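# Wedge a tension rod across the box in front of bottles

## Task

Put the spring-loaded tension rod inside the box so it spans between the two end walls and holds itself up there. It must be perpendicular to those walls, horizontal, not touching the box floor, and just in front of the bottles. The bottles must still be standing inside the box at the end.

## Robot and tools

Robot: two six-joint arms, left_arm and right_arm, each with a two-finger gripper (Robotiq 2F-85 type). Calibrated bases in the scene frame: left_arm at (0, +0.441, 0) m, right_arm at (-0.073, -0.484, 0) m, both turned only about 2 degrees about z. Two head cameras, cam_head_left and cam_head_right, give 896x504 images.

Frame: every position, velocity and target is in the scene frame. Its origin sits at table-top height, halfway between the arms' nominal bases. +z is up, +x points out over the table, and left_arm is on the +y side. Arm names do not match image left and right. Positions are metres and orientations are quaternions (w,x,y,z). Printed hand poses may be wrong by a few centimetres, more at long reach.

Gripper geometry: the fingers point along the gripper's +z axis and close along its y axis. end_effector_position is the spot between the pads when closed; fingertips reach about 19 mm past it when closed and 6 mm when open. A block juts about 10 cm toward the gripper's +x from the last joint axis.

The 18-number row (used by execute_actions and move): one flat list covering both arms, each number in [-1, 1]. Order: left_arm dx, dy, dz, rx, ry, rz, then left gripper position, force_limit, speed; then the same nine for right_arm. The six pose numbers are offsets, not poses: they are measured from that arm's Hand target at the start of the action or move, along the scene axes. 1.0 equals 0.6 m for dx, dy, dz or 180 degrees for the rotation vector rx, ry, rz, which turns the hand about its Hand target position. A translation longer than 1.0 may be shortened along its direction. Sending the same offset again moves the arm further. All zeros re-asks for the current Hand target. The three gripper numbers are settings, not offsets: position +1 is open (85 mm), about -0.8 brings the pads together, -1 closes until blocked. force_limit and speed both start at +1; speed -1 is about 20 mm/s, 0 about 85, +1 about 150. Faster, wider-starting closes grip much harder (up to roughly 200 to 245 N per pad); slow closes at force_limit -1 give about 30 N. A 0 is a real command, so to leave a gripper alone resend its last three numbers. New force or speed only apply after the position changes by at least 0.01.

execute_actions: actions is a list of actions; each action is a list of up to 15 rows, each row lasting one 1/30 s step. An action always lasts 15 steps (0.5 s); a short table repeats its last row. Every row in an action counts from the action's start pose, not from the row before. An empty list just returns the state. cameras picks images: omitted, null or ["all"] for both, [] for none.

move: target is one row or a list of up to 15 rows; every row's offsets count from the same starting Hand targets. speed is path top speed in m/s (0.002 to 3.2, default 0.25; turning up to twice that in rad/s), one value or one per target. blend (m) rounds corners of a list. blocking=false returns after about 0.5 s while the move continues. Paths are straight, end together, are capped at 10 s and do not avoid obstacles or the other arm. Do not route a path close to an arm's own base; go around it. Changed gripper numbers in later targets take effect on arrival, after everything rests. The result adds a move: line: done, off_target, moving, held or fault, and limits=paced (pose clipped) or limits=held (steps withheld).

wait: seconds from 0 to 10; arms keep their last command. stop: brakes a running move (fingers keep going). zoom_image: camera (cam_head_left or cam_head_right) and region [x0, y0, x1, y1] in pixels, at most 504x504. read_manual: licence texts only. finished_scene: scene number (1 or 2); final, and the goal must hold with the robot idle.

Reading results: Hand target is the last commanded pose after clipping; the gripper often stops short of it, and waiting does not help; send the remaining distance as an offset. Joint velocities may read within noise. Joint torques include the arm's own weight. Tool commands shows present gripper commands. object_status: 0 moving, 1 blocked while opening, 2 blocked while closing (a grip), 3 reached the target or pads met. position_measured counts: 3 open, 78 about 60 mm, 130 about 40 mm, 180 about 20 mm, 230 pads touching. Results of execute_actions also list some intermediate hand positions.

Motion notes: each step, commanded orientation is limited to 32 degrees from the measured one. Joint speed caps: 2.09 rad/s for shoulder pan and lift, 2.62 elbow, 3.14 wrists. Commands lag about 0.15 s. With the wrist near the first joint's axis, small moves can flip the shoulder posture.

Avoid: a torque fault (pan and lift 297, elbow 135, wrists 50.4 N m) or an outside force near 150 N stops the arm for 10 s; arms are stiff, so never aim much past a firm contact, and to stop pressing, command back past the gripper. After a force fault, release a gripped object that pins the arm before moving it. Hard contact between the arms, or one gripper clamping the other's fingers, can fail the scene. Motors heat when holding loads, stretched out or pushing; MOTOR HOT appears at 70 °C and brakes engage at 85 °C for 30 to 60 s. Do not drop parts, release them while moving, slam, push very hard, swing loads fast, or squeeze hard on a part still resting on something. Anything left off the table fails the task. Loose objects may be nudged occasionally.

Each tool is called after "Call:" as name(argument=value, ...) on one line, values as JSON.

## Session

Call:
execute_actions(actions=[])

Call:
zoom_image(camera="cam_head_left", region=[400, 260, 640, 460])

Call:
zoom_image(camera="cam_head_right", region=[380, 260, 620, 460])

Scene clock: 0.00 s.
left_arm: end_effector_position=(+1.0605, +0.5952, +0.1177) position_measured=3 object_status=3 end_effector_quat_wxyz=(+0.390, +0.768, -0.341, +0.376) | right_arm: end_effector_position=(+0.8331, -0.7751, +0.1181) position_measured=3 object_status=3 end_effector_quat_wxyz=(-0.400, -0.502, +0.749, -0.164)
Joint positions: left_arm=[3.396 -0.657 1.363 -2.567 -2.695 -2.278] | right_arm=[2.82 -0.809 1.371 -1.768 -2.407 -1.298]
Joint velocities: within noise
Joint torques (N m): no reading
Hand target: left_arm +1.0605, +0.5952, +0.1177; +0.390, +0.768, -0.341, +0.376 | right_arm +0.8331, -0.7751, +0.1181; -0.400, -0.502, +0.749, -0.164
Tool commands: left_gripper/position=+1.0 left_gripper/force_limit=+1.0 left_gripper/speed=+1.0 right_gripper/position=+1.0 right_gripper/force_limit=+1.0 right_gripper/speed=+1.0

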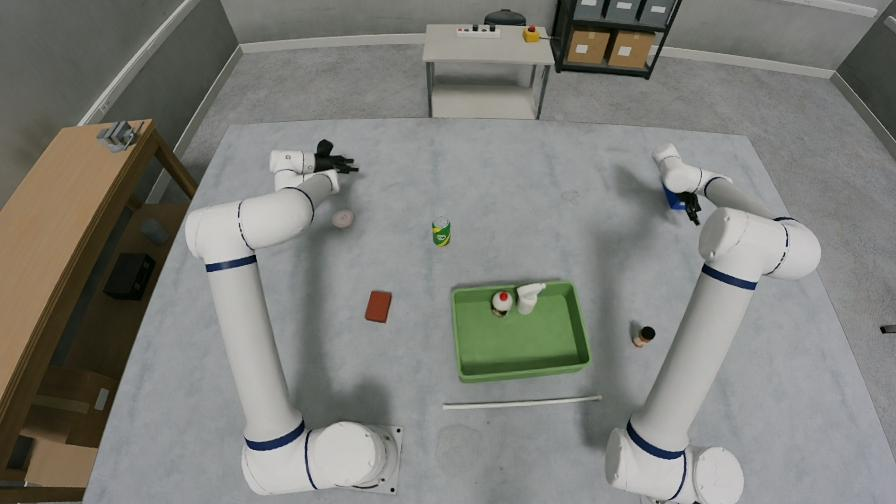

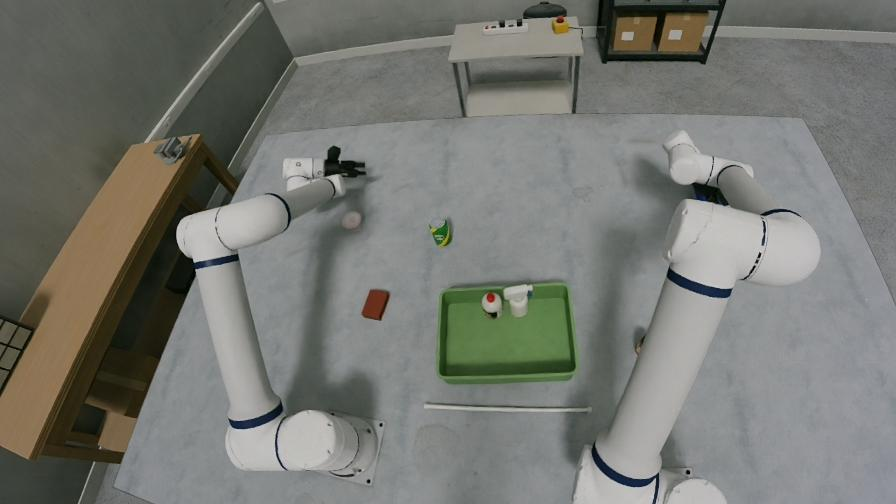

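Scaled by 2.100.

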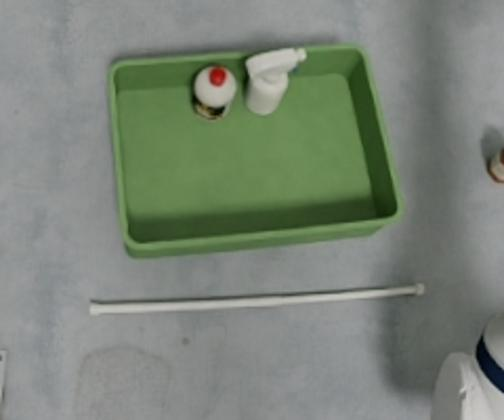

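Scaled by 2.100.

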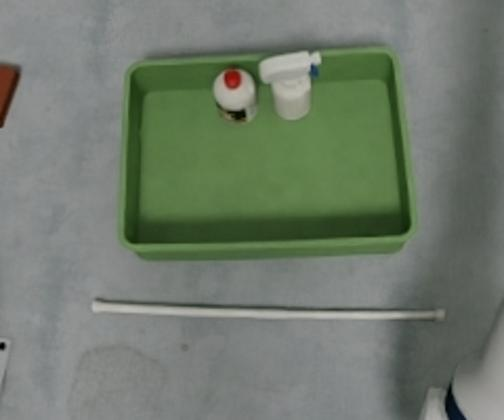

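Call:
move(target=[[-0.1,0,0.4,0,0.1,0.15,1,0,-1,0,0.05,0.4,0.06,-0.025,0.03,1,0,-1],[-0.85,-0.3,0.4,-0.001,0.461,0.673,1,0,-1,-0.5,0.4,0.4,0.267,-0.105,0.128,1,0,-1]], speed=0.6, blend=0.08)

Scene clock: 10.17 s.
left_arm: end_effector_position=(+0.5506, +0.4153, +0.3577) position_measured=3 object_status=3 end_effector_quat_wxyz=(+0.000, +0.692, +0.722, +0.000) | right_arm: end_effector_position=(+0.5332, -0.5351, +0.3581) position_measured=3 object_status=3 end_effector_quat_wxyz=(+0.000, +0.722, -0.692, -0.001)
Joint positions: left_arm=[2.809 -1.81 2.085 -1.846 -1.571 -5.129] | right_arm=[2.721 -1.704 2 -1.866 -1.571 -1.992]
Joint velocities: within noise
Joint torques (N m): left_arm=[-14.27 -44.4 -60.52 -3.38 -3.72 -4.71] | right_arm=[-17.53 -46.92 -34.04 -1.3 4.65 -4.68]
Hand target: left_arm +0.5505, +0.4152, +0.3577; +0.000, +0.692, +0.722, +0.000 | right_arm +0.5331, -0.5351, +0.3581; +0.000, +0.722, -0.692, -0.001
Off the commanded pose: left_arm 0.000 m, 0 deg | right_arm 0.000 m, 0 deg.
move: done

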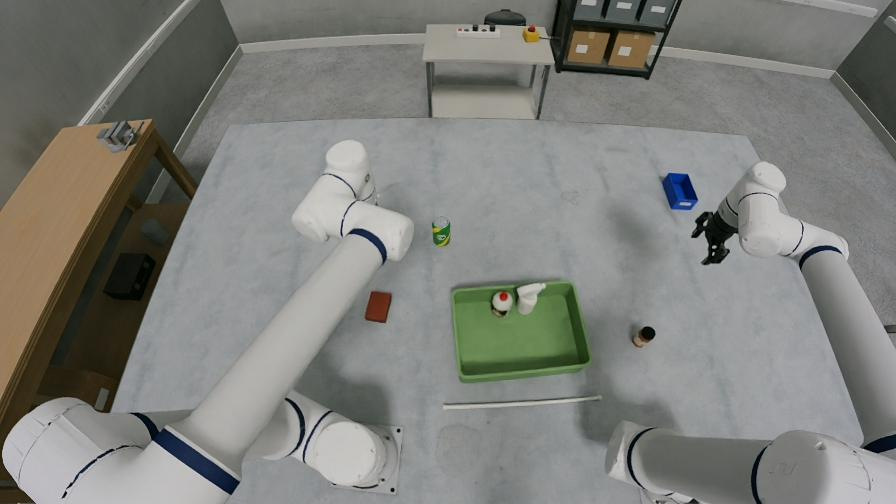

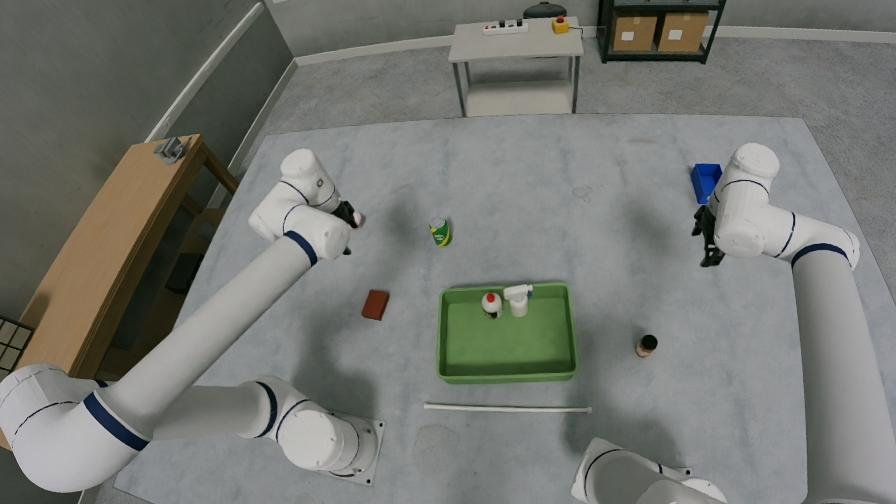

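Call:
move(target=[[-0.22,-0.14,0,0,0,-0.6,1,0,-1,-0.2,0.18,0,0,0,0,1,0,-1],[-0.44,-0.29,0,0,0,0.8,1,0,-1,-0.4,0.35,0,0,0,0,1,0,-1],[-0.661,-0.429,-0.05,0,0,0,1,0,-1,-0.605,0.53,-0.05,0,0,0,1,0,-1],[-0.661,-0.429,-0.45,0,0,0,1,0,-1,-0.605,0.53,-0.45,0,0,0,1,0,-1]], speed=[0.9,0.9,0.9,0.25])

Call:
zoom_image(camera="cam_head_left", region=[420, 350, 620, 450])

Call:
zoom_image(camera="cam_head_right", region=[400, 350, 600, 450])

Scene clock: 19.73 s.
left_arm: end_effector_position=(+0.1539, +0.1579, +0.0877) position_measured=3 object_status=3 end_effector_quat_wxyz=(+0.000, +0.692, +0.722, +0.000) | right_arm: end_effector_position=(+0.1701, -0.2171, +0.0881) position_measured=3 object_status=3 end_effector_quat_wxyz=(+0.000, +0.722, -0.692, -0.001)
Joint positions: left_arm=[1.528 -2.041 2.759 -2.29 -1.571 -0.127] | right_arm=[3.418 -1.907 2.702 -2.365 -1.57 -1.295]
Joint velocities: within noise
Joint torques (N m): left_arm=[20.91 21.01 -34.15 -7.31 -3.67 3.37] | right_arm=[14.14 6.5 -23.73 -5.05 -4.62 3.45]
Hand target: left_arm +0.1539, +0.1578, +0.0877; +0.000, +0.692, +0.722, +0.000 | right_arm +0.1701, -0.2171, +0.0881; +0.000, +0.722, -0.692, -0.001
Off the commanded pose: left_arm 0.000 m, 0 deg | right_arm 0.000 m, 0 deg.
move: done

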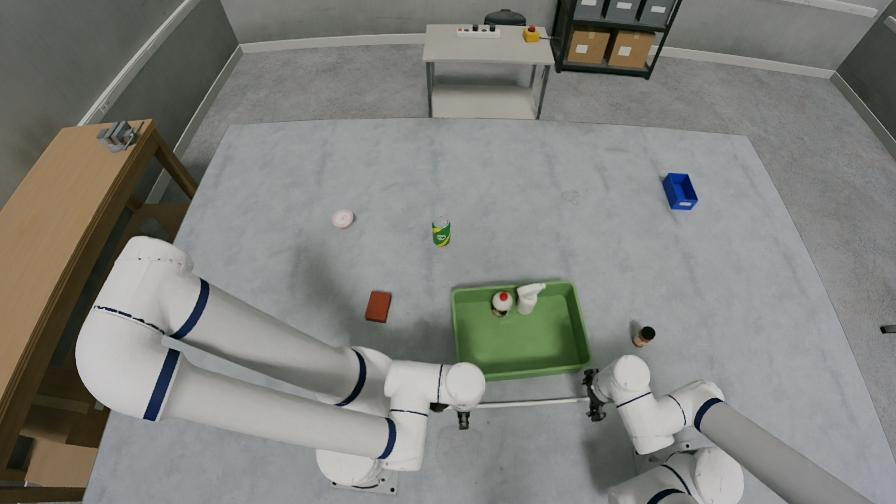

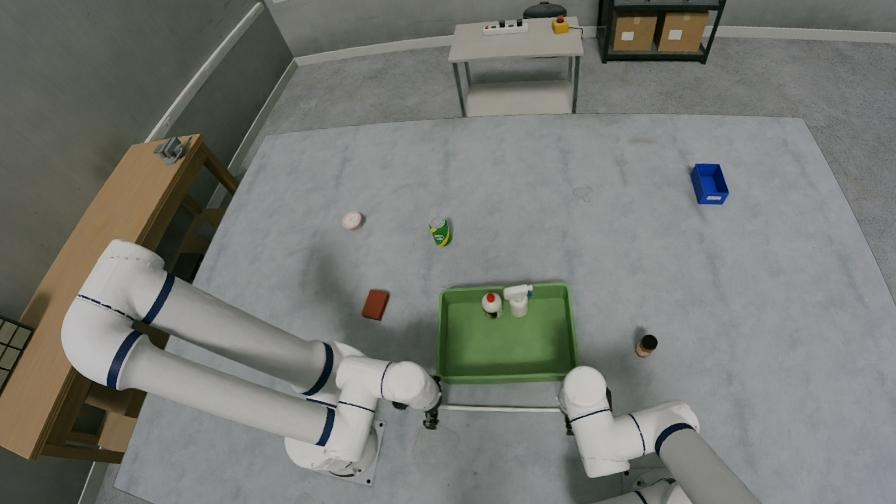

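Scaled by 2.520.

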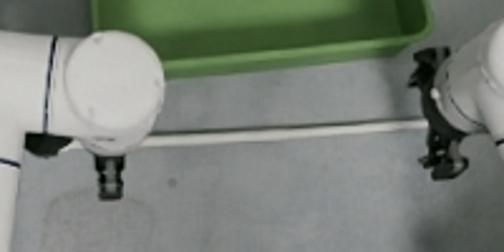

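Scaled by 2.520.

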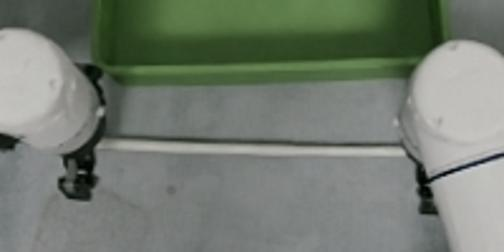

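Call:
move(target=[[-0.001,0,-0.1105,0,0,0,1,0,-1,-0.004,0,-0.111,0,0,0,1,0,-1],[-0.001,0,-0.1105,0,0,0,-1,0,-1,-0.004,0,-0.111,0,0,0,-1,0,-1]], speed=0.1, cameras=[])

Call:
wait(seconds=1)

Call:
zoom_image(camera="cam_head_left", region=[420, 350, 620, 450])

Call:
zoom_image(camera="cam_head_right", region=[400, 350, 600, 450])

Scene clock: 27.57 s.
left_arm: end_effector_position=(+0.1533, +0.1578, +0.0214) position_measured=203 object_status=2 end_effector_quat_wxyz=(+0.000, +0.692, +0.722, +0.000) | right_arm: end_effector_position=(+0.1677, -0.2171, +0.0215) position_measured=209 object_status=0 end_effector_quat_wxyz=(+0.000, +0.722, -0.692, -0.001)
Joint positions: left_arm=[1.526 -1.793 2.838 -2.616 -1.571 -0.129] | right_arm=[3.421 -1.688 2.772 -2.653 -1.57 -1.293]
Joint velocities: within noise
Joint torques (N m): left_arm=[20.39 10.84 -25.62 -5.3 0.54 3.52] | right_arm=[14.51 1.5 -18.2 -3.85 -4.12 3.34]
Hand target: left_arm +0.1533, +0.1578, +0.0214; +0.000, +0.692, +0.722, +0.000 | right_arm +0.1677, -0.2171, +0.0215; +0.000, +0.722, -0.692, -0.001
Off the commanded pose: left_arm 0.000 m, 0 deg | right_arm 0.000 m, 0 deg.
move: done
No camera images: "cameras" was empty.

Scene clock: 28.57 s.
left_arm: end_effector_position=(+0.1533, +0.1578, +0.0214) position_measured=203 object_status=2 end_effector_quat_wxyz=(+0.000, +0.692, +0.722, +0.000) | right_arm: end_effector_position=(+0.1677, -0.2171, +0.0215) position_measured=209 object_status=2 end_effector_quat_wxyz=(+0.000, +0.722, -0.692, -0.001)
Joint positions: left_arm=[1.526 -1.793 2.838 -2.616 -1.571 -0.129] | right_arm=[3.421 -1.688 2.772 -2.653 -1.57 -1.293]
Joint velocities: within noise
Joint torques (N m): left_arm=[18.51 8.5 -27.64 -4.89 5.52 3.21] | right_arm=[12.96 0.41 -18.62 -3.81 -3.77 3.27]
Hand target: left_arm +0.1533, +0.1578, +0.0214; +0.000, +0.692, +0.722, +0.000 | right_arm +0.1677, -0.2171, +0.0215; +0.000, +0.722, -0.692, -0.001
Tool commands: left_gripper/position=-1.0 left_gripper/force_limit=+0.0 left_gripper/speed=-1.0 right_gripper/position=-1.0 right_gripper/force_limit=+0.0 right_gripper/speed=-1.0
Off the commanded pose: left_arm 0.000 m, 0 deg | right_arm 0.000 m, 0 deg.
wait: 1.00 s; at rest by 0.17 s

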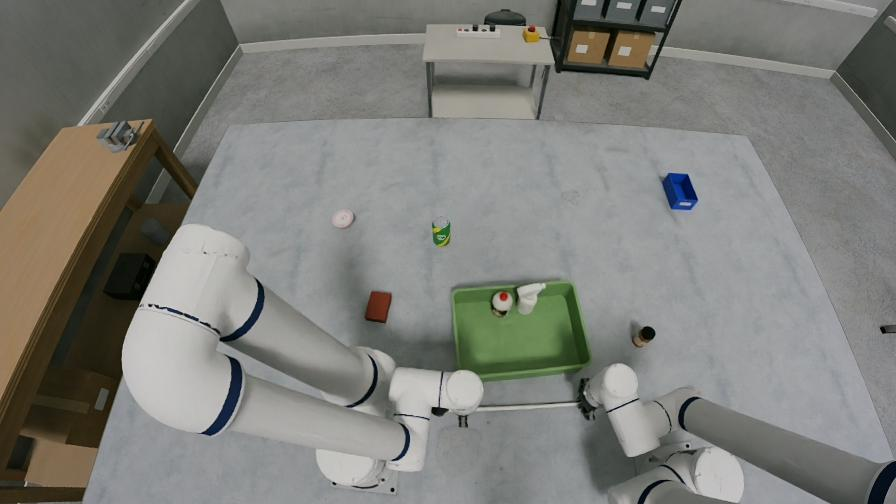

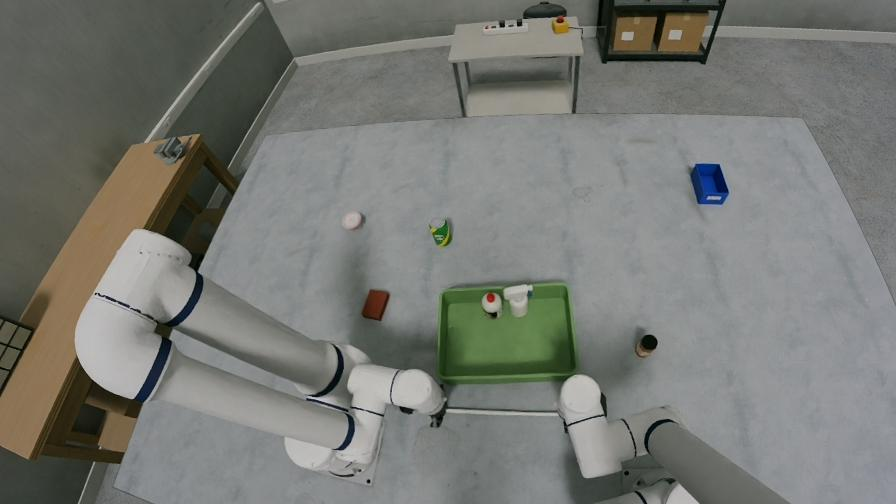

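Scaled by 2.520.

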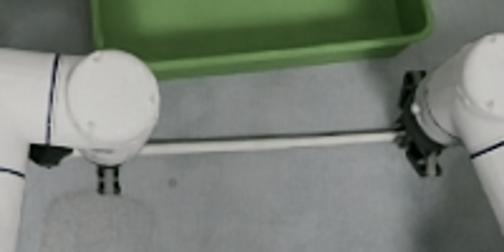

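Scaled by 2.520.

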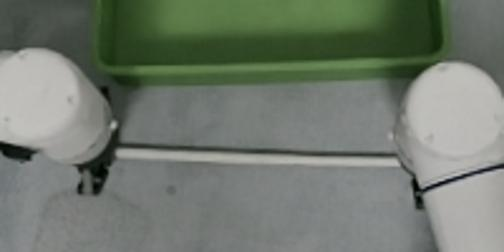

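Call:
move(target=[[0,0,0.26,0,0,0,-1,0,-1,0,0,0.26,0,0,0,-1,0,-1],[0.317,0.0045,0.3,0,0,0.0144,-1,0,-1,0.348,0.006,0.3,0,0,0.0144,-1,0,-1],[0.3253,-0.088,0.3,0,0,0.0144,-1,0,-1,0.3397,0.0985,0.3,0,0,0.0144,-1,0,-1]], speed=[0.12,0.15,0.04])

Call:
zoom_image(camera="cam_head_left", region=[440, 270, 600, 400])

Call:
zoom_image(camera="cam_head_right", region=[420, 270, 580, 400])

Scene clock: 38.77 s.
left_arm: end_effector_position=(+0.3485, +0.1052, +0.2014) position_measured=203 object_status=2 end_effector_quat_wxyz=(+0.000, +0.676, +0.737, +0.000) | right_arm: end_effector_position=(+0.3716, -0.1582, +0.2015) position_measured=209 object_status=2 end_effector_quat_wxyz=(+0.000, +0.737, -0.676, -0.001)
Joint positions: left_arm=[2.042 -1.811 2.388 -2.147 -1.571 0.341] | right_arm=[3.405 -1.676 2.282 -2.176 -1.57 -1.354]
Joint velocities: within noise
Joint torques (N m): left_arm=[-21.76 -5.92 -62.48 -9.77 -3.6 -4.86] | right_arm=[18.68 -10.06 -46.81 -5.9 4.02 3.08]
Hand target: left_arm +0.3485, +0.1050, +0.2014; +0.000, +0.676, +0.737, +0.000 | right_arm +0.3716, -0.1580, +0.2015; +0.000, +0.737, -0.676, -0.001
Off the commanded pose: left_arm 0.000 m, 0 deg | right_arm 0.000 m, 0 deg.
move: done

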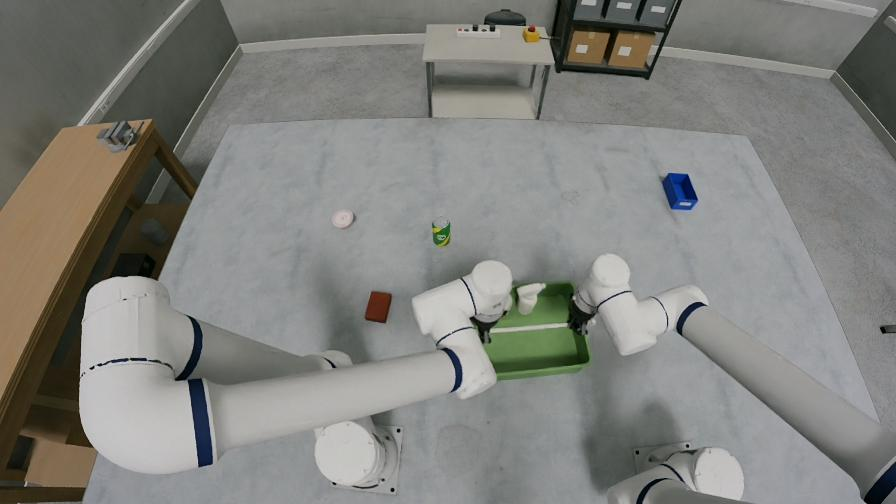

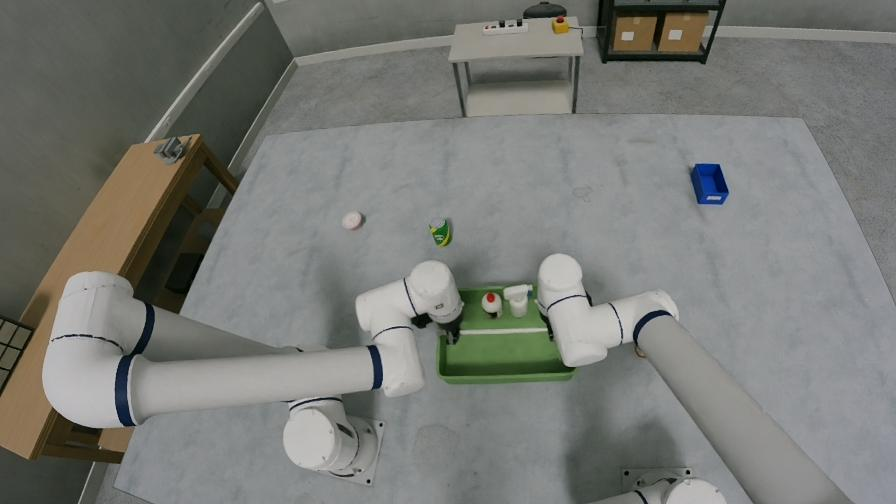

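Scaled by 3.150.

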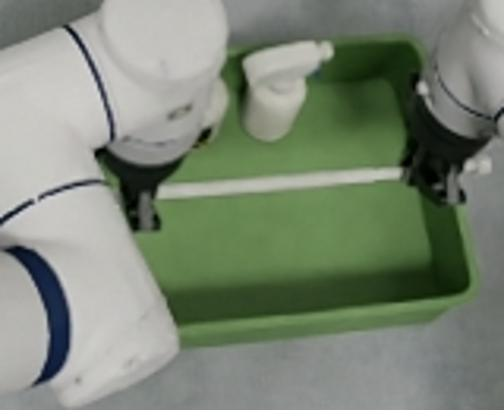

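Scaled by 3.150.

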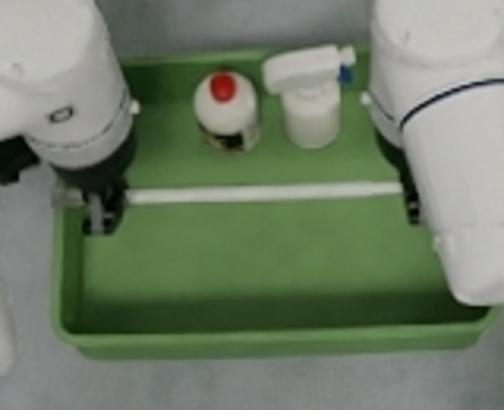

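Call:
move(target=[[0.0975,0.0337,0,0,0,0,-1,0,-1,0.0975,0.0337,0,0,0,0,-1,0,-1],[0.0975,0.0337,-0.117,0,0,0,-1,0,-1,0.0975,0.0337,-0.117,0,0,0,-1,0,-1]], speed=0.08, cameras=["cam_head_left","cam_head_right"])

Call:
zoom_image(camera="cam_head_left", region=[440, 270, 600, 400])

Call:
zoom_image(camera="cam_head_right", region=[420, 270, 580, 400])

Scene clock: 44.87 s.
left_arm: end_effector_position=(+0.4070, +0.1252, +0.1313) position_measured=203 object_status=2 end_effector_quat_wxyz=(+0.000, +0.676, +0.737, +0.000) | right_arm: end_effector_position=(+0.4301, -0.1378, +0.1314) position_measured=209 object_status=2 end_effector_quat_wxyz=(+0.000, +0.737, -0.676, -0.001)
Joint positions: left_arm=[2.172 -1.643 2.413 -2.341 -1.571 0.472] | right_arm=[3.408 -1.48 2.247 -2.337 -1.57 -1.35]
Joint velocities: within noise
Joint torques (N m): left_arm=[16.28 -20.66 -38.52 -10.44 -4.72 3.38] | right_arm=[19.78 -28.11 -26.23 -6.28 5.8 3.51]
Hand target: left_arm +0.4070, +0.1252, +0.1312; +0.000, +0.676, +0.737, +0.000 | right_arm +0.4301, -0.1378, +0.1313; +0.000, +0.737, -0.676, -0.001
Off the commanded pose: left_arm 0.000 m, 0 deg | right_arm 0.000 m, 0 deg.
move: done

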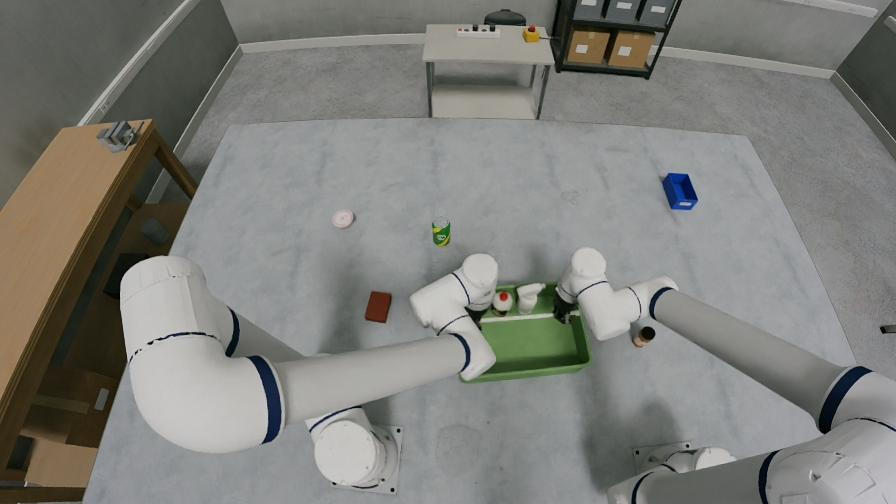

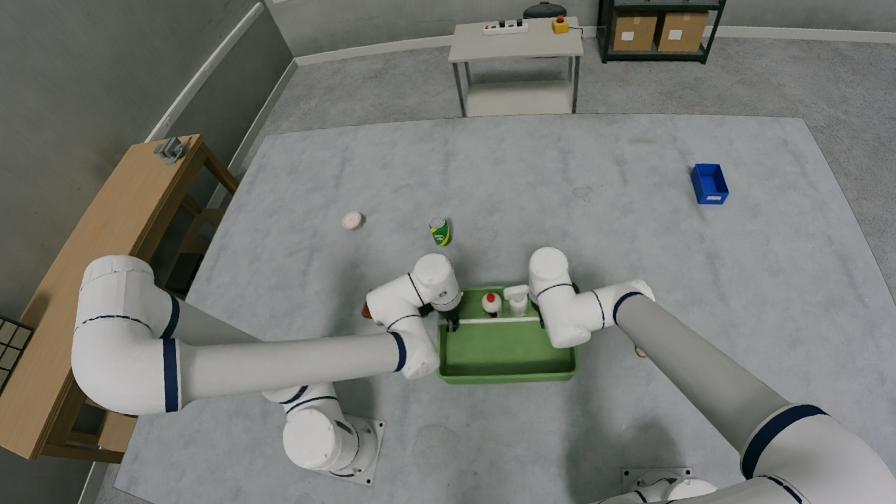

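Scaled by 3.150.

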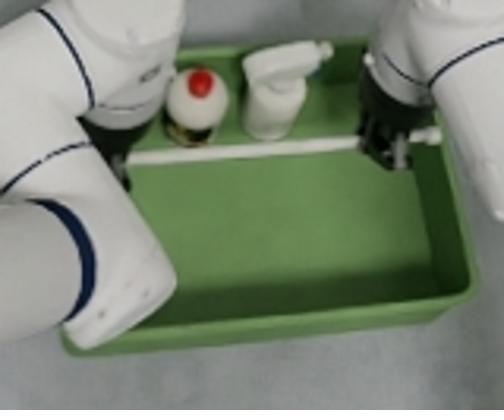

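Scaled by 3.150.

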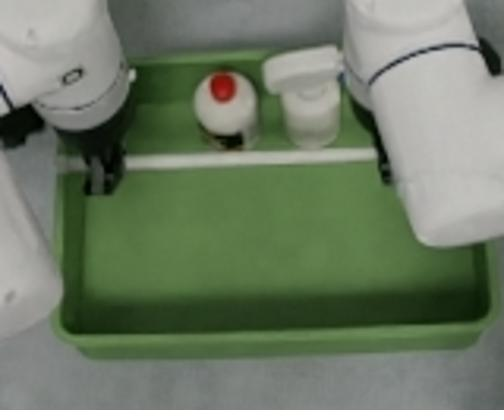

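Call:
move(target=[[0.0268,0.0026,0,0,0,0.0044,-1,0,-1,0.0328,0.0026,0,0,0,0.0044,-1,0,-1],[0.0268,0.0026,-0.119,0,0,0.0044,-1,0,-1,0.0328,0.0026,-0.119,0,0,0.0044,-1,0,-1]], speed=0.05)

Call:
zoom_image(camera="cam_head_left", region=[440, 270, 600, 400])

Call:
zoom_image(camera="cam_head_right", region=[420, 270, 580, 400])

Scene clock: 50.37 s.
left_arm: end_effector_position=(+0.4231, +0.1267, +0.0600) position_measured=208 object_status=2 end_effector_quat_wxyz=(+0.000, +0.670, +0.742, +0.000) | right_arm: end_effector_position=(+0.4497, -0.1363, +0.0600) position_measured=209 object_status=2 end_effector_quat_wxyz=(+0.000, +0.742, -0.670, +0.000)
Joint positions: left_arm=[2.202 -1.487 2.448 -2.532 -1.571 0.487] | right_arm=[3.401 -1.343 2.263 -2.49 -1.57 -1.372]
Joint velocities: within noise
Joint torques (N m): left_arm=[4.26 15 7.36 1.24 1.58 2.46] | right_arm=[-6.63 -38.98 -24.91 -6.26 2.92 -0.99]
Hand target: left_arm +0.4231, +0.1268, +0.0598; +0.000, +0.670, +0.742, +0.000 | right_arm +0.4497, -0.1362, +0.0599; +0.000, +0.742, -0.670, -0.001
Off the commanded pose: left_arm 0.000 m, 0 deg | right_arm 0.000 m, 0 deg.
move: done

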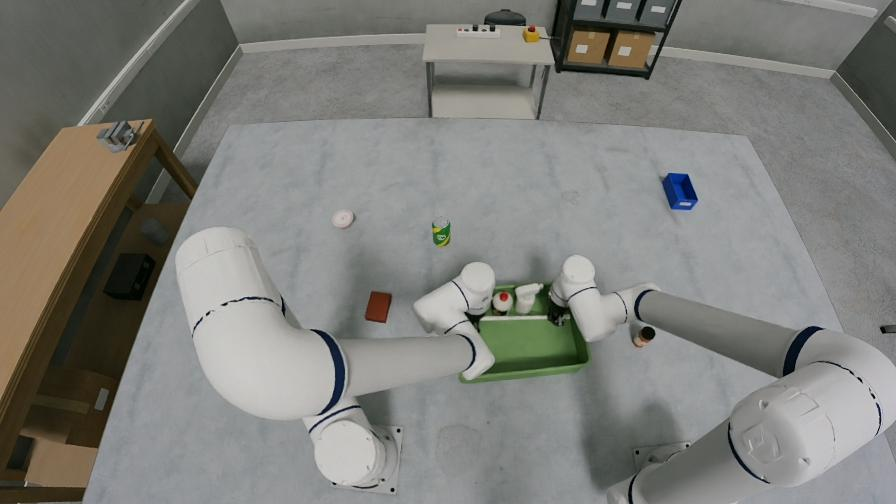

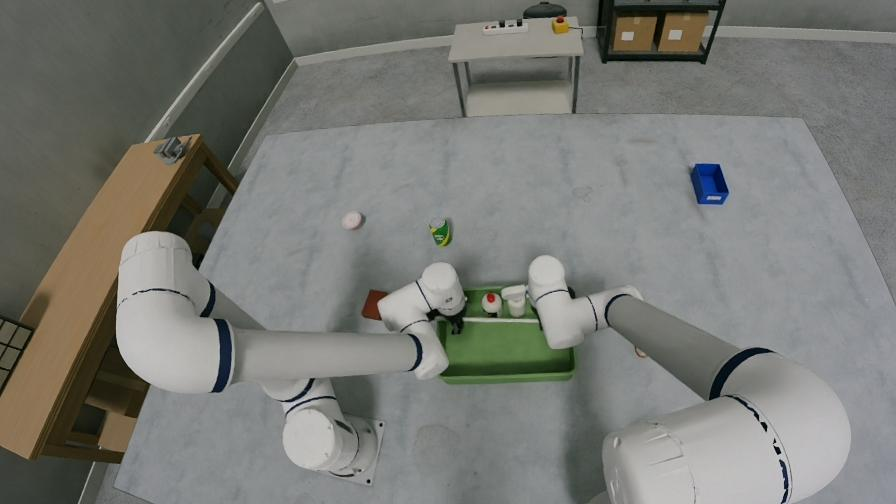

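Scaled by 3.150.

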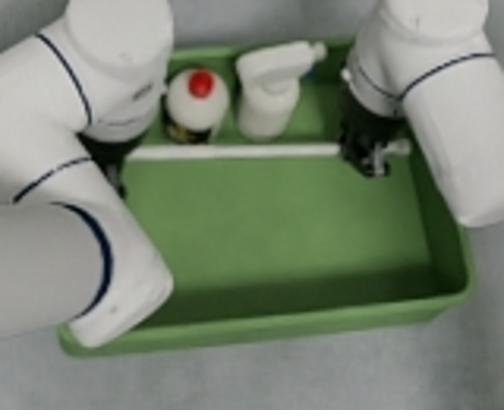

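Scaled by 3.150.

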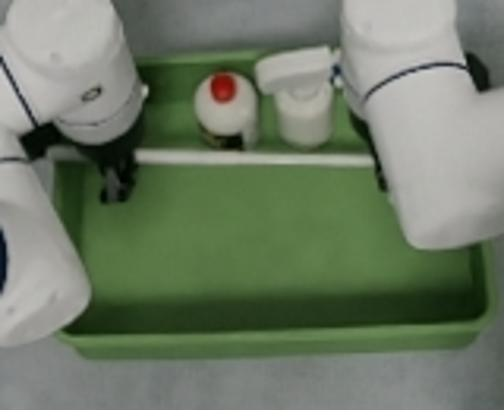

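Call:
move(target=[[0,0,0.03,0,0,0,-1,0,-1,0,0,0.03,0,0,0,-1,0,-1],[-0.033,-0.003,0.12,0,0,0,-1,0,-1,-0.033,-0.003,0.12,0,0,0,-1,0,-1]], speed=0.05)

Call:
zoom_image(camera="cam_head_left", region=[440, 270, 600, 400])

Call:
zoom_image(camera="cam_head_right", region=[420, 270, 580, 400])

Call:
zoom_image(camera="cam_head_right", region=[430, 295, 480, 345])

Scene clock: 54.97 s.
left_arm: end_effector_position=(+0.4033, +0.1250, +0.1316) position_measured=208 object_status=2 end_effector_quat_wxyz=(+0.000, +0.670, +0.742, +0.000) | right_arm: end_effector_position=(+0.4300, -0.1380, +0.1317) position_measured=209 object_status=2 end_effector_quat_wxyz=(+0.000, +0.742, -0.670, -0.001)
Joint positions: left_arm=[2.166 -1.648 2.417 -2.339 -1.571 0.451] | right_arm=[3.408 -1.48 2.247 -2.336 -1.57 -1.365]
Joint velocities: within noise
Joint torques (N m): left_arm=[-5.99 -49.94 -39.35 0.94 0.16 -4.93] | right_arm=[5.72 -50.11 -36.15 0.72 -7.32 3.43]
Hand target: left_arm +0.4033, +0.1250, +0.1318; +0.000, +0.670, +0.742, +0.000 | right_arm +0.4299, -0.1380, +0.1319; +0.000, +0.742, -0.670, -0.001
Off the commanded pose: left_arm 0.000 m, 0 deg | right_arm 0.000 m, 0 deg.
move: done

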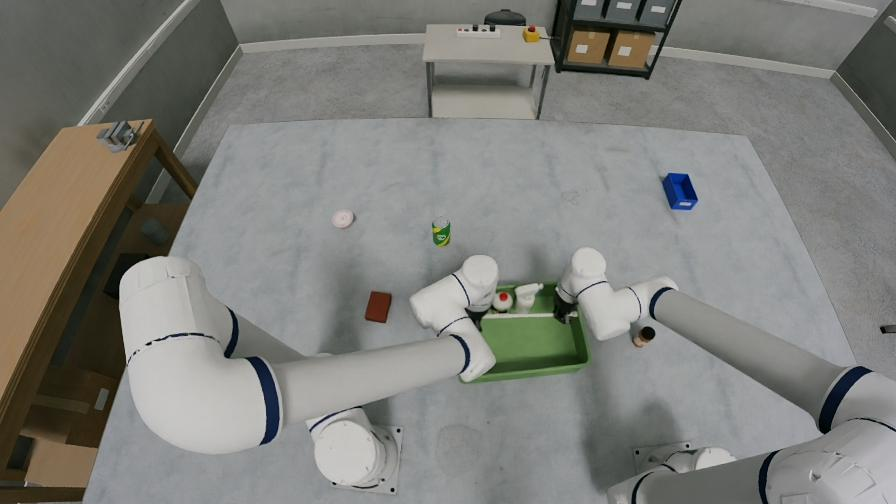

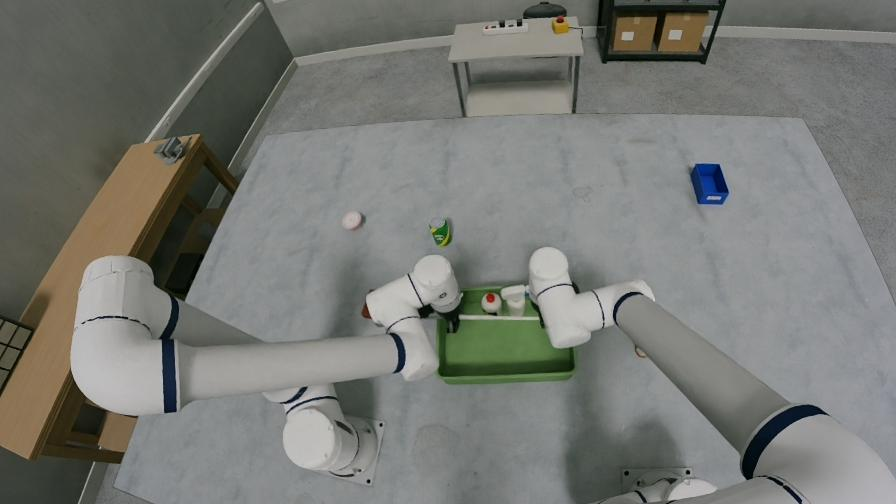

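Scaled by 3.150.

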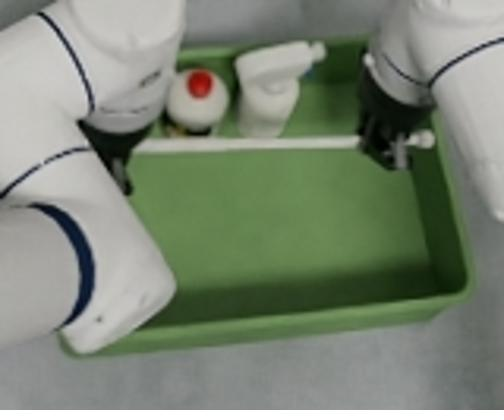

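Scaled by 3.150.

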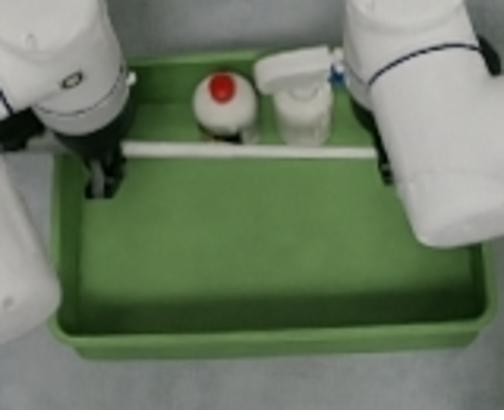

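Scaled by 10.080.

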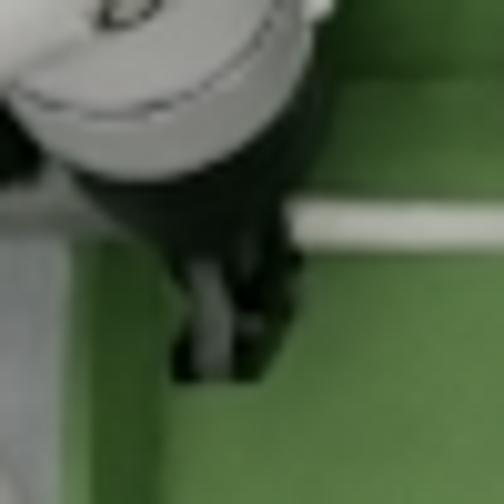

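Call:
move(target=[[0,0,0.15,0,0,0,-1,0,-1,0,0,0.15,0,0,0,-1,0,-1],[-0.4,-0.02,0.15,0,0,0,-1,0,-1,-0.4,-0.02,0.15,0,0,0,-1,0,-1],[-0.4,0.04,0.1,0,0,0,-1,0,-1,-0.4,-0.08,0.1,0,0,0,-1,0,-1]], speed=[0.1,0.15,0.05])

Call:
zoom_image(camera="cam_head_left", region=[420, 320, 620, 450])

Call:
zoom_image(camera="cam_head_right", region=[380, 320, 580, 450])

Scene clock: 61.63 s.
left_arm: end_effector_position=(+0.1633, +0.1490, +0.1918) position_measured=208 object_status=2 end_effector_quat_wxyz=(+0.000, +0.670, +0.742, +0.000) | right_arm: end_effector_position=(+0.1899, -0.1860, +0.1919) position_measured=231 object_status=0 end_effector_quat_wxyz=(+0.000, +0.742, -0.670, -0.001)
Joint positions: left_arm=[1.564 -2.196 2.596 -1.97 -1.571 -0.15] | right_arm=[3.485 -2.005 2.52 -2.085 -1.57 -1.287]
Joint velocities: within noise
Joint torques (N m): left_arm=[-16 -9.6 -42.15 -6.85 -0.07 -4.89] | right_arm=[-16.61 -18.75 -29.46 -5.45 4.66 -4.48]
Hand target: left_arm +0.1633, +0.1490, +0.1918; +0.000, +0.670, +0.742, +0.000 | right_arm +0.1899, -0.1860, +0.1919; +0.000, +0.742, -0.670, -0.001
Off the commanded pose: left_arm 0.000 m, 0 deg | right_arm 0.000 m, 0 deg.
move: done

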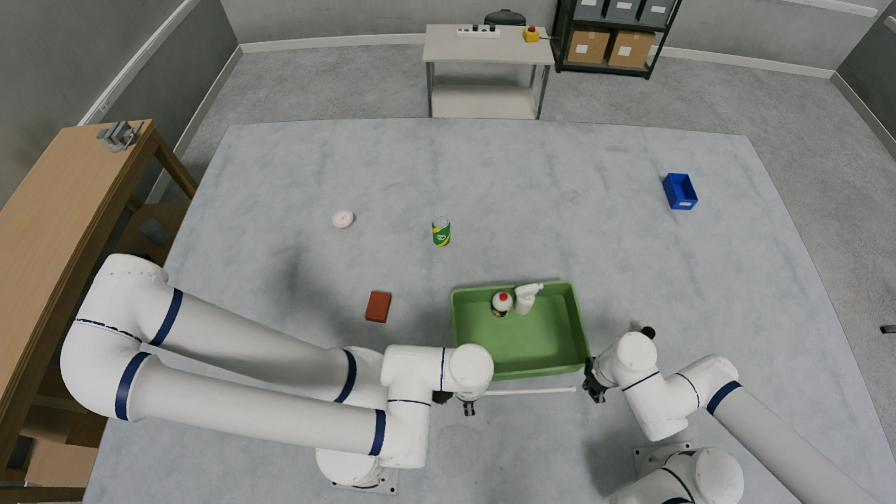

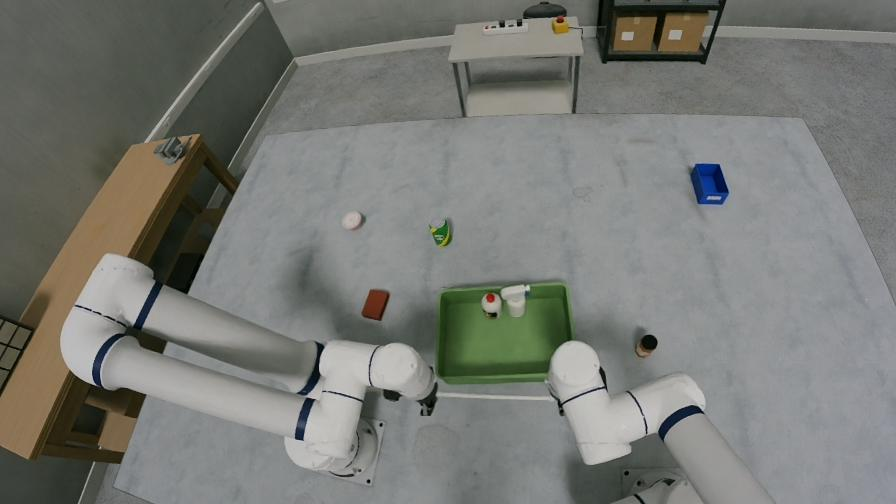

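Scaled by 2.520.

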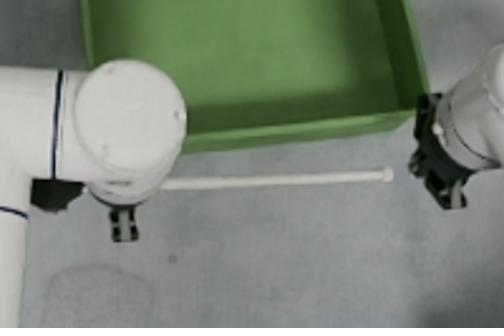

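Scaled by 2.520.

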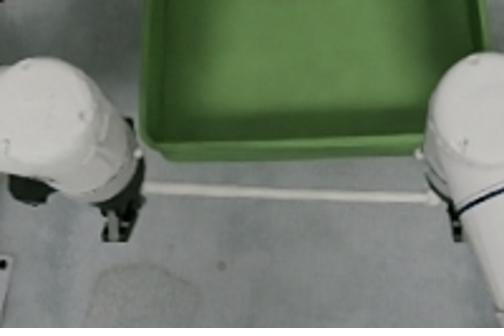

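Call:
move(target=[[0,0,-0.1,0,0,0,-1,0,-1,0,-0.15,0.1,0,0,0,1,0,-1],[0,0,-0.27,0,0,0,-1,0,-1,0,-0.15,0.1,0,0,0,1,0,-1]], speed=0.04)

Call:
zoom_image(camera="cam_head_left", region=[420, 320, 620, 450])

Call:
zoom_image(camera="cam_head_right", region=[380, 320, 580, 450])

Scene clock: 69.40 s.
left_arm: end_effector_position=(+0.1633, +0.1490, +0.0298) position_measured=208 object_status=2 end_effector_quat_wxyz=(+0.000, +0.670, +0.742, +0.000) | right_arm: end_effector_position=(+0.1899, -0.2760, +0.2519) position_measured=3 object_status=3 end_effector_quat_wxyz=(+0.000, +0.742, -0.670, -0.001)
Joint positions: left_arm=[1.564 -1.791 2.808 -2.588 -1.571 -0.15] | right_arm=[3.212 -2.249 2.501 -1.822 -1.57 -1.56]
Joint velocities: within noise
Joint torques (N m): left_arm=[21.79 6.07 -22.38 -6.62 -3.4 3.39] | right_arm=[-18.76 -7.6 -47.48 -1.43 4.42 -4.48]
Hand target: left_arm +0.1633, +0.1490, +0.0298; +0.000, +0.670, +0.742, +0.000 | right_arm +0.1899, -0.2760, +0.2519; +0.000, +0.742, -0.670, -0.001
Off the commanded pose: left_arm 0.000 m, 0 deg | right_arm 0.000 m, 0 deg.
move: done

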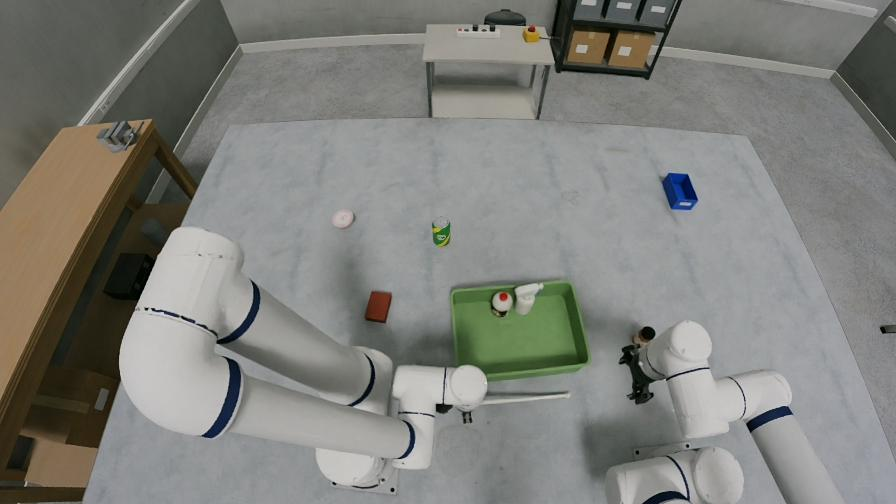

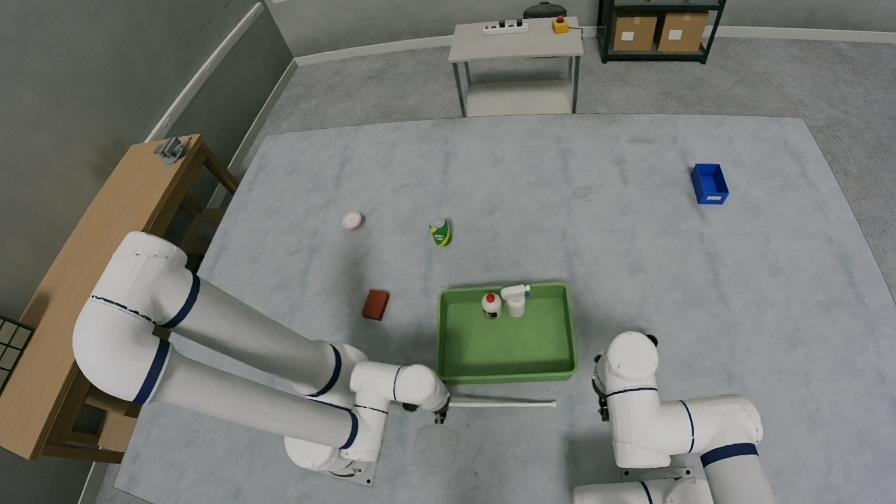

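Scaled by 2.520.

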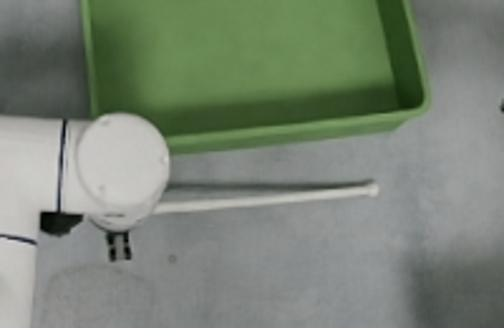

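Scaled by 2.520.

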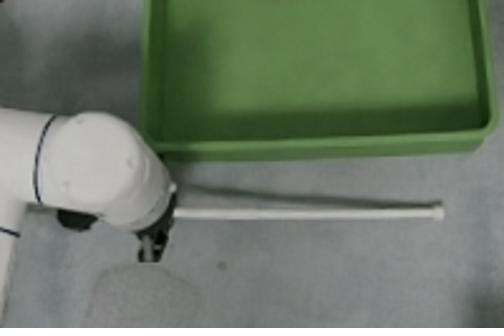

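Call:
move(target=[[0,0,-0.01,0,0,0,-1,0,-1,0,0,0,0,0,0,1,0,-1],[0,0,-0.01,0,0,0,1,0,-1,0,0,0,0,0,0,1,0,-1],[0,0,0.2,0,0,0,1,0,-1,0,0,0,0,0,0,1,0,-1],[-0.1,0.2,0.4,0,0,0,1,0,-1,0,0,0,0,0,0,1,0,-1]], speed=[0.05,0.1,0.12,0.25])

Call:
zoom_image(camera="cam_head_left", region=[380, 320, 620, 450])

Call:
zoom_image(camera="cam_head_right", region=[360, 320, 600, 450])

Scene clock: 79.17 s.
left_arm: end_effector_position=(+0.1034, +0.2689, +0.2697) position_measured=3 object_status=3 end_effector_quat_wxyz=(+0.000, +0.670, +0.742, +0.000) | right_arm: end_effector_position=(+0.1899, -0.2760, +0.2519) position_measured=3 object_status=3 end_effector_quat_wxyz=(+0.000, +0.742, -0.670, -0.001)
Joint positions: left_arm=[1.072 -2.787 2.538 -1.322 -1.571 -0.642] | right_arm=[3.212 -2.249 2.501 -1.822 -1.57 -1.56]
Joint velocities: within noise
Joint torques (N m): left_arm=[-15.12 30.95 -61.59 -3.43 3.92 -5.59] | right_arm=[-15.51 -4.9 -35.06 -2.85 3.44 -4.31]
Hand target: left_arm +0.1033, +0.2690, +0.2698; +0.000, +0.670, +0.742, +0.000 | right_arm +0.1899, -0.2760, +0.2519; +0.000, +0.742, -0.670, -0.001
Off the commanded pose: left_arm 0.000 m, 0 deg | right_arm 0.000 m, 0 deg.
move: done

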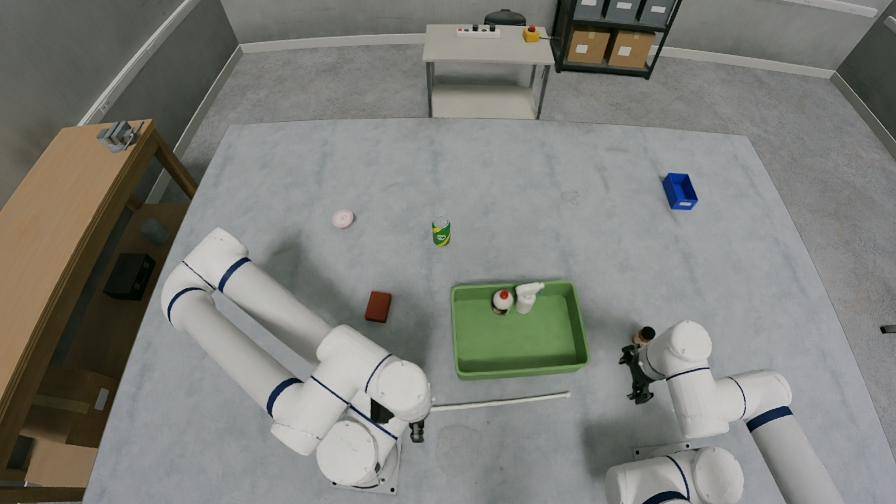

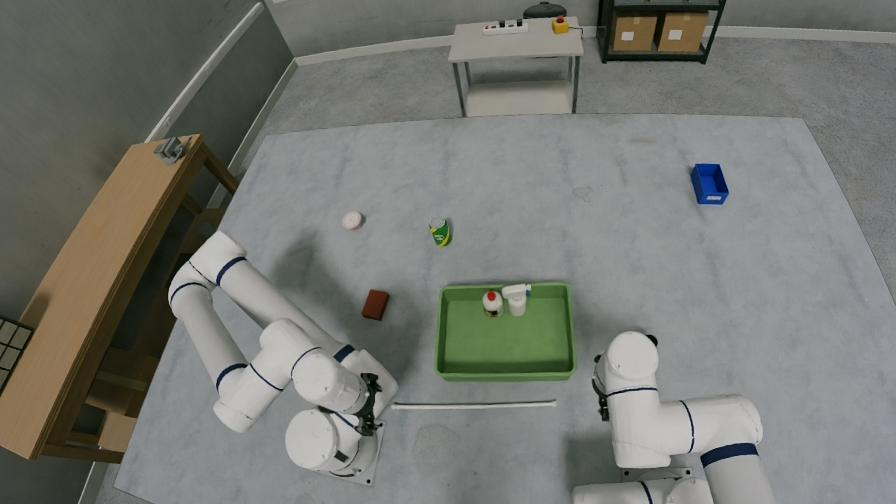

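Scaled by 2.100.

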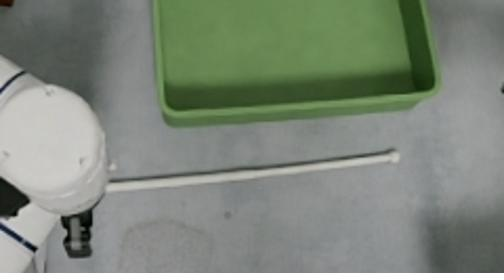

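Scaled by 2.100.

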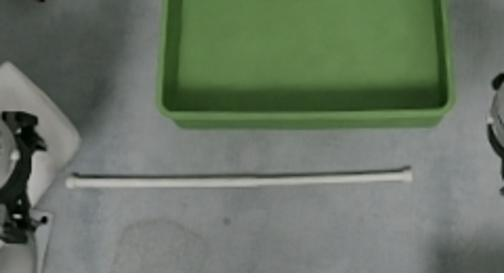

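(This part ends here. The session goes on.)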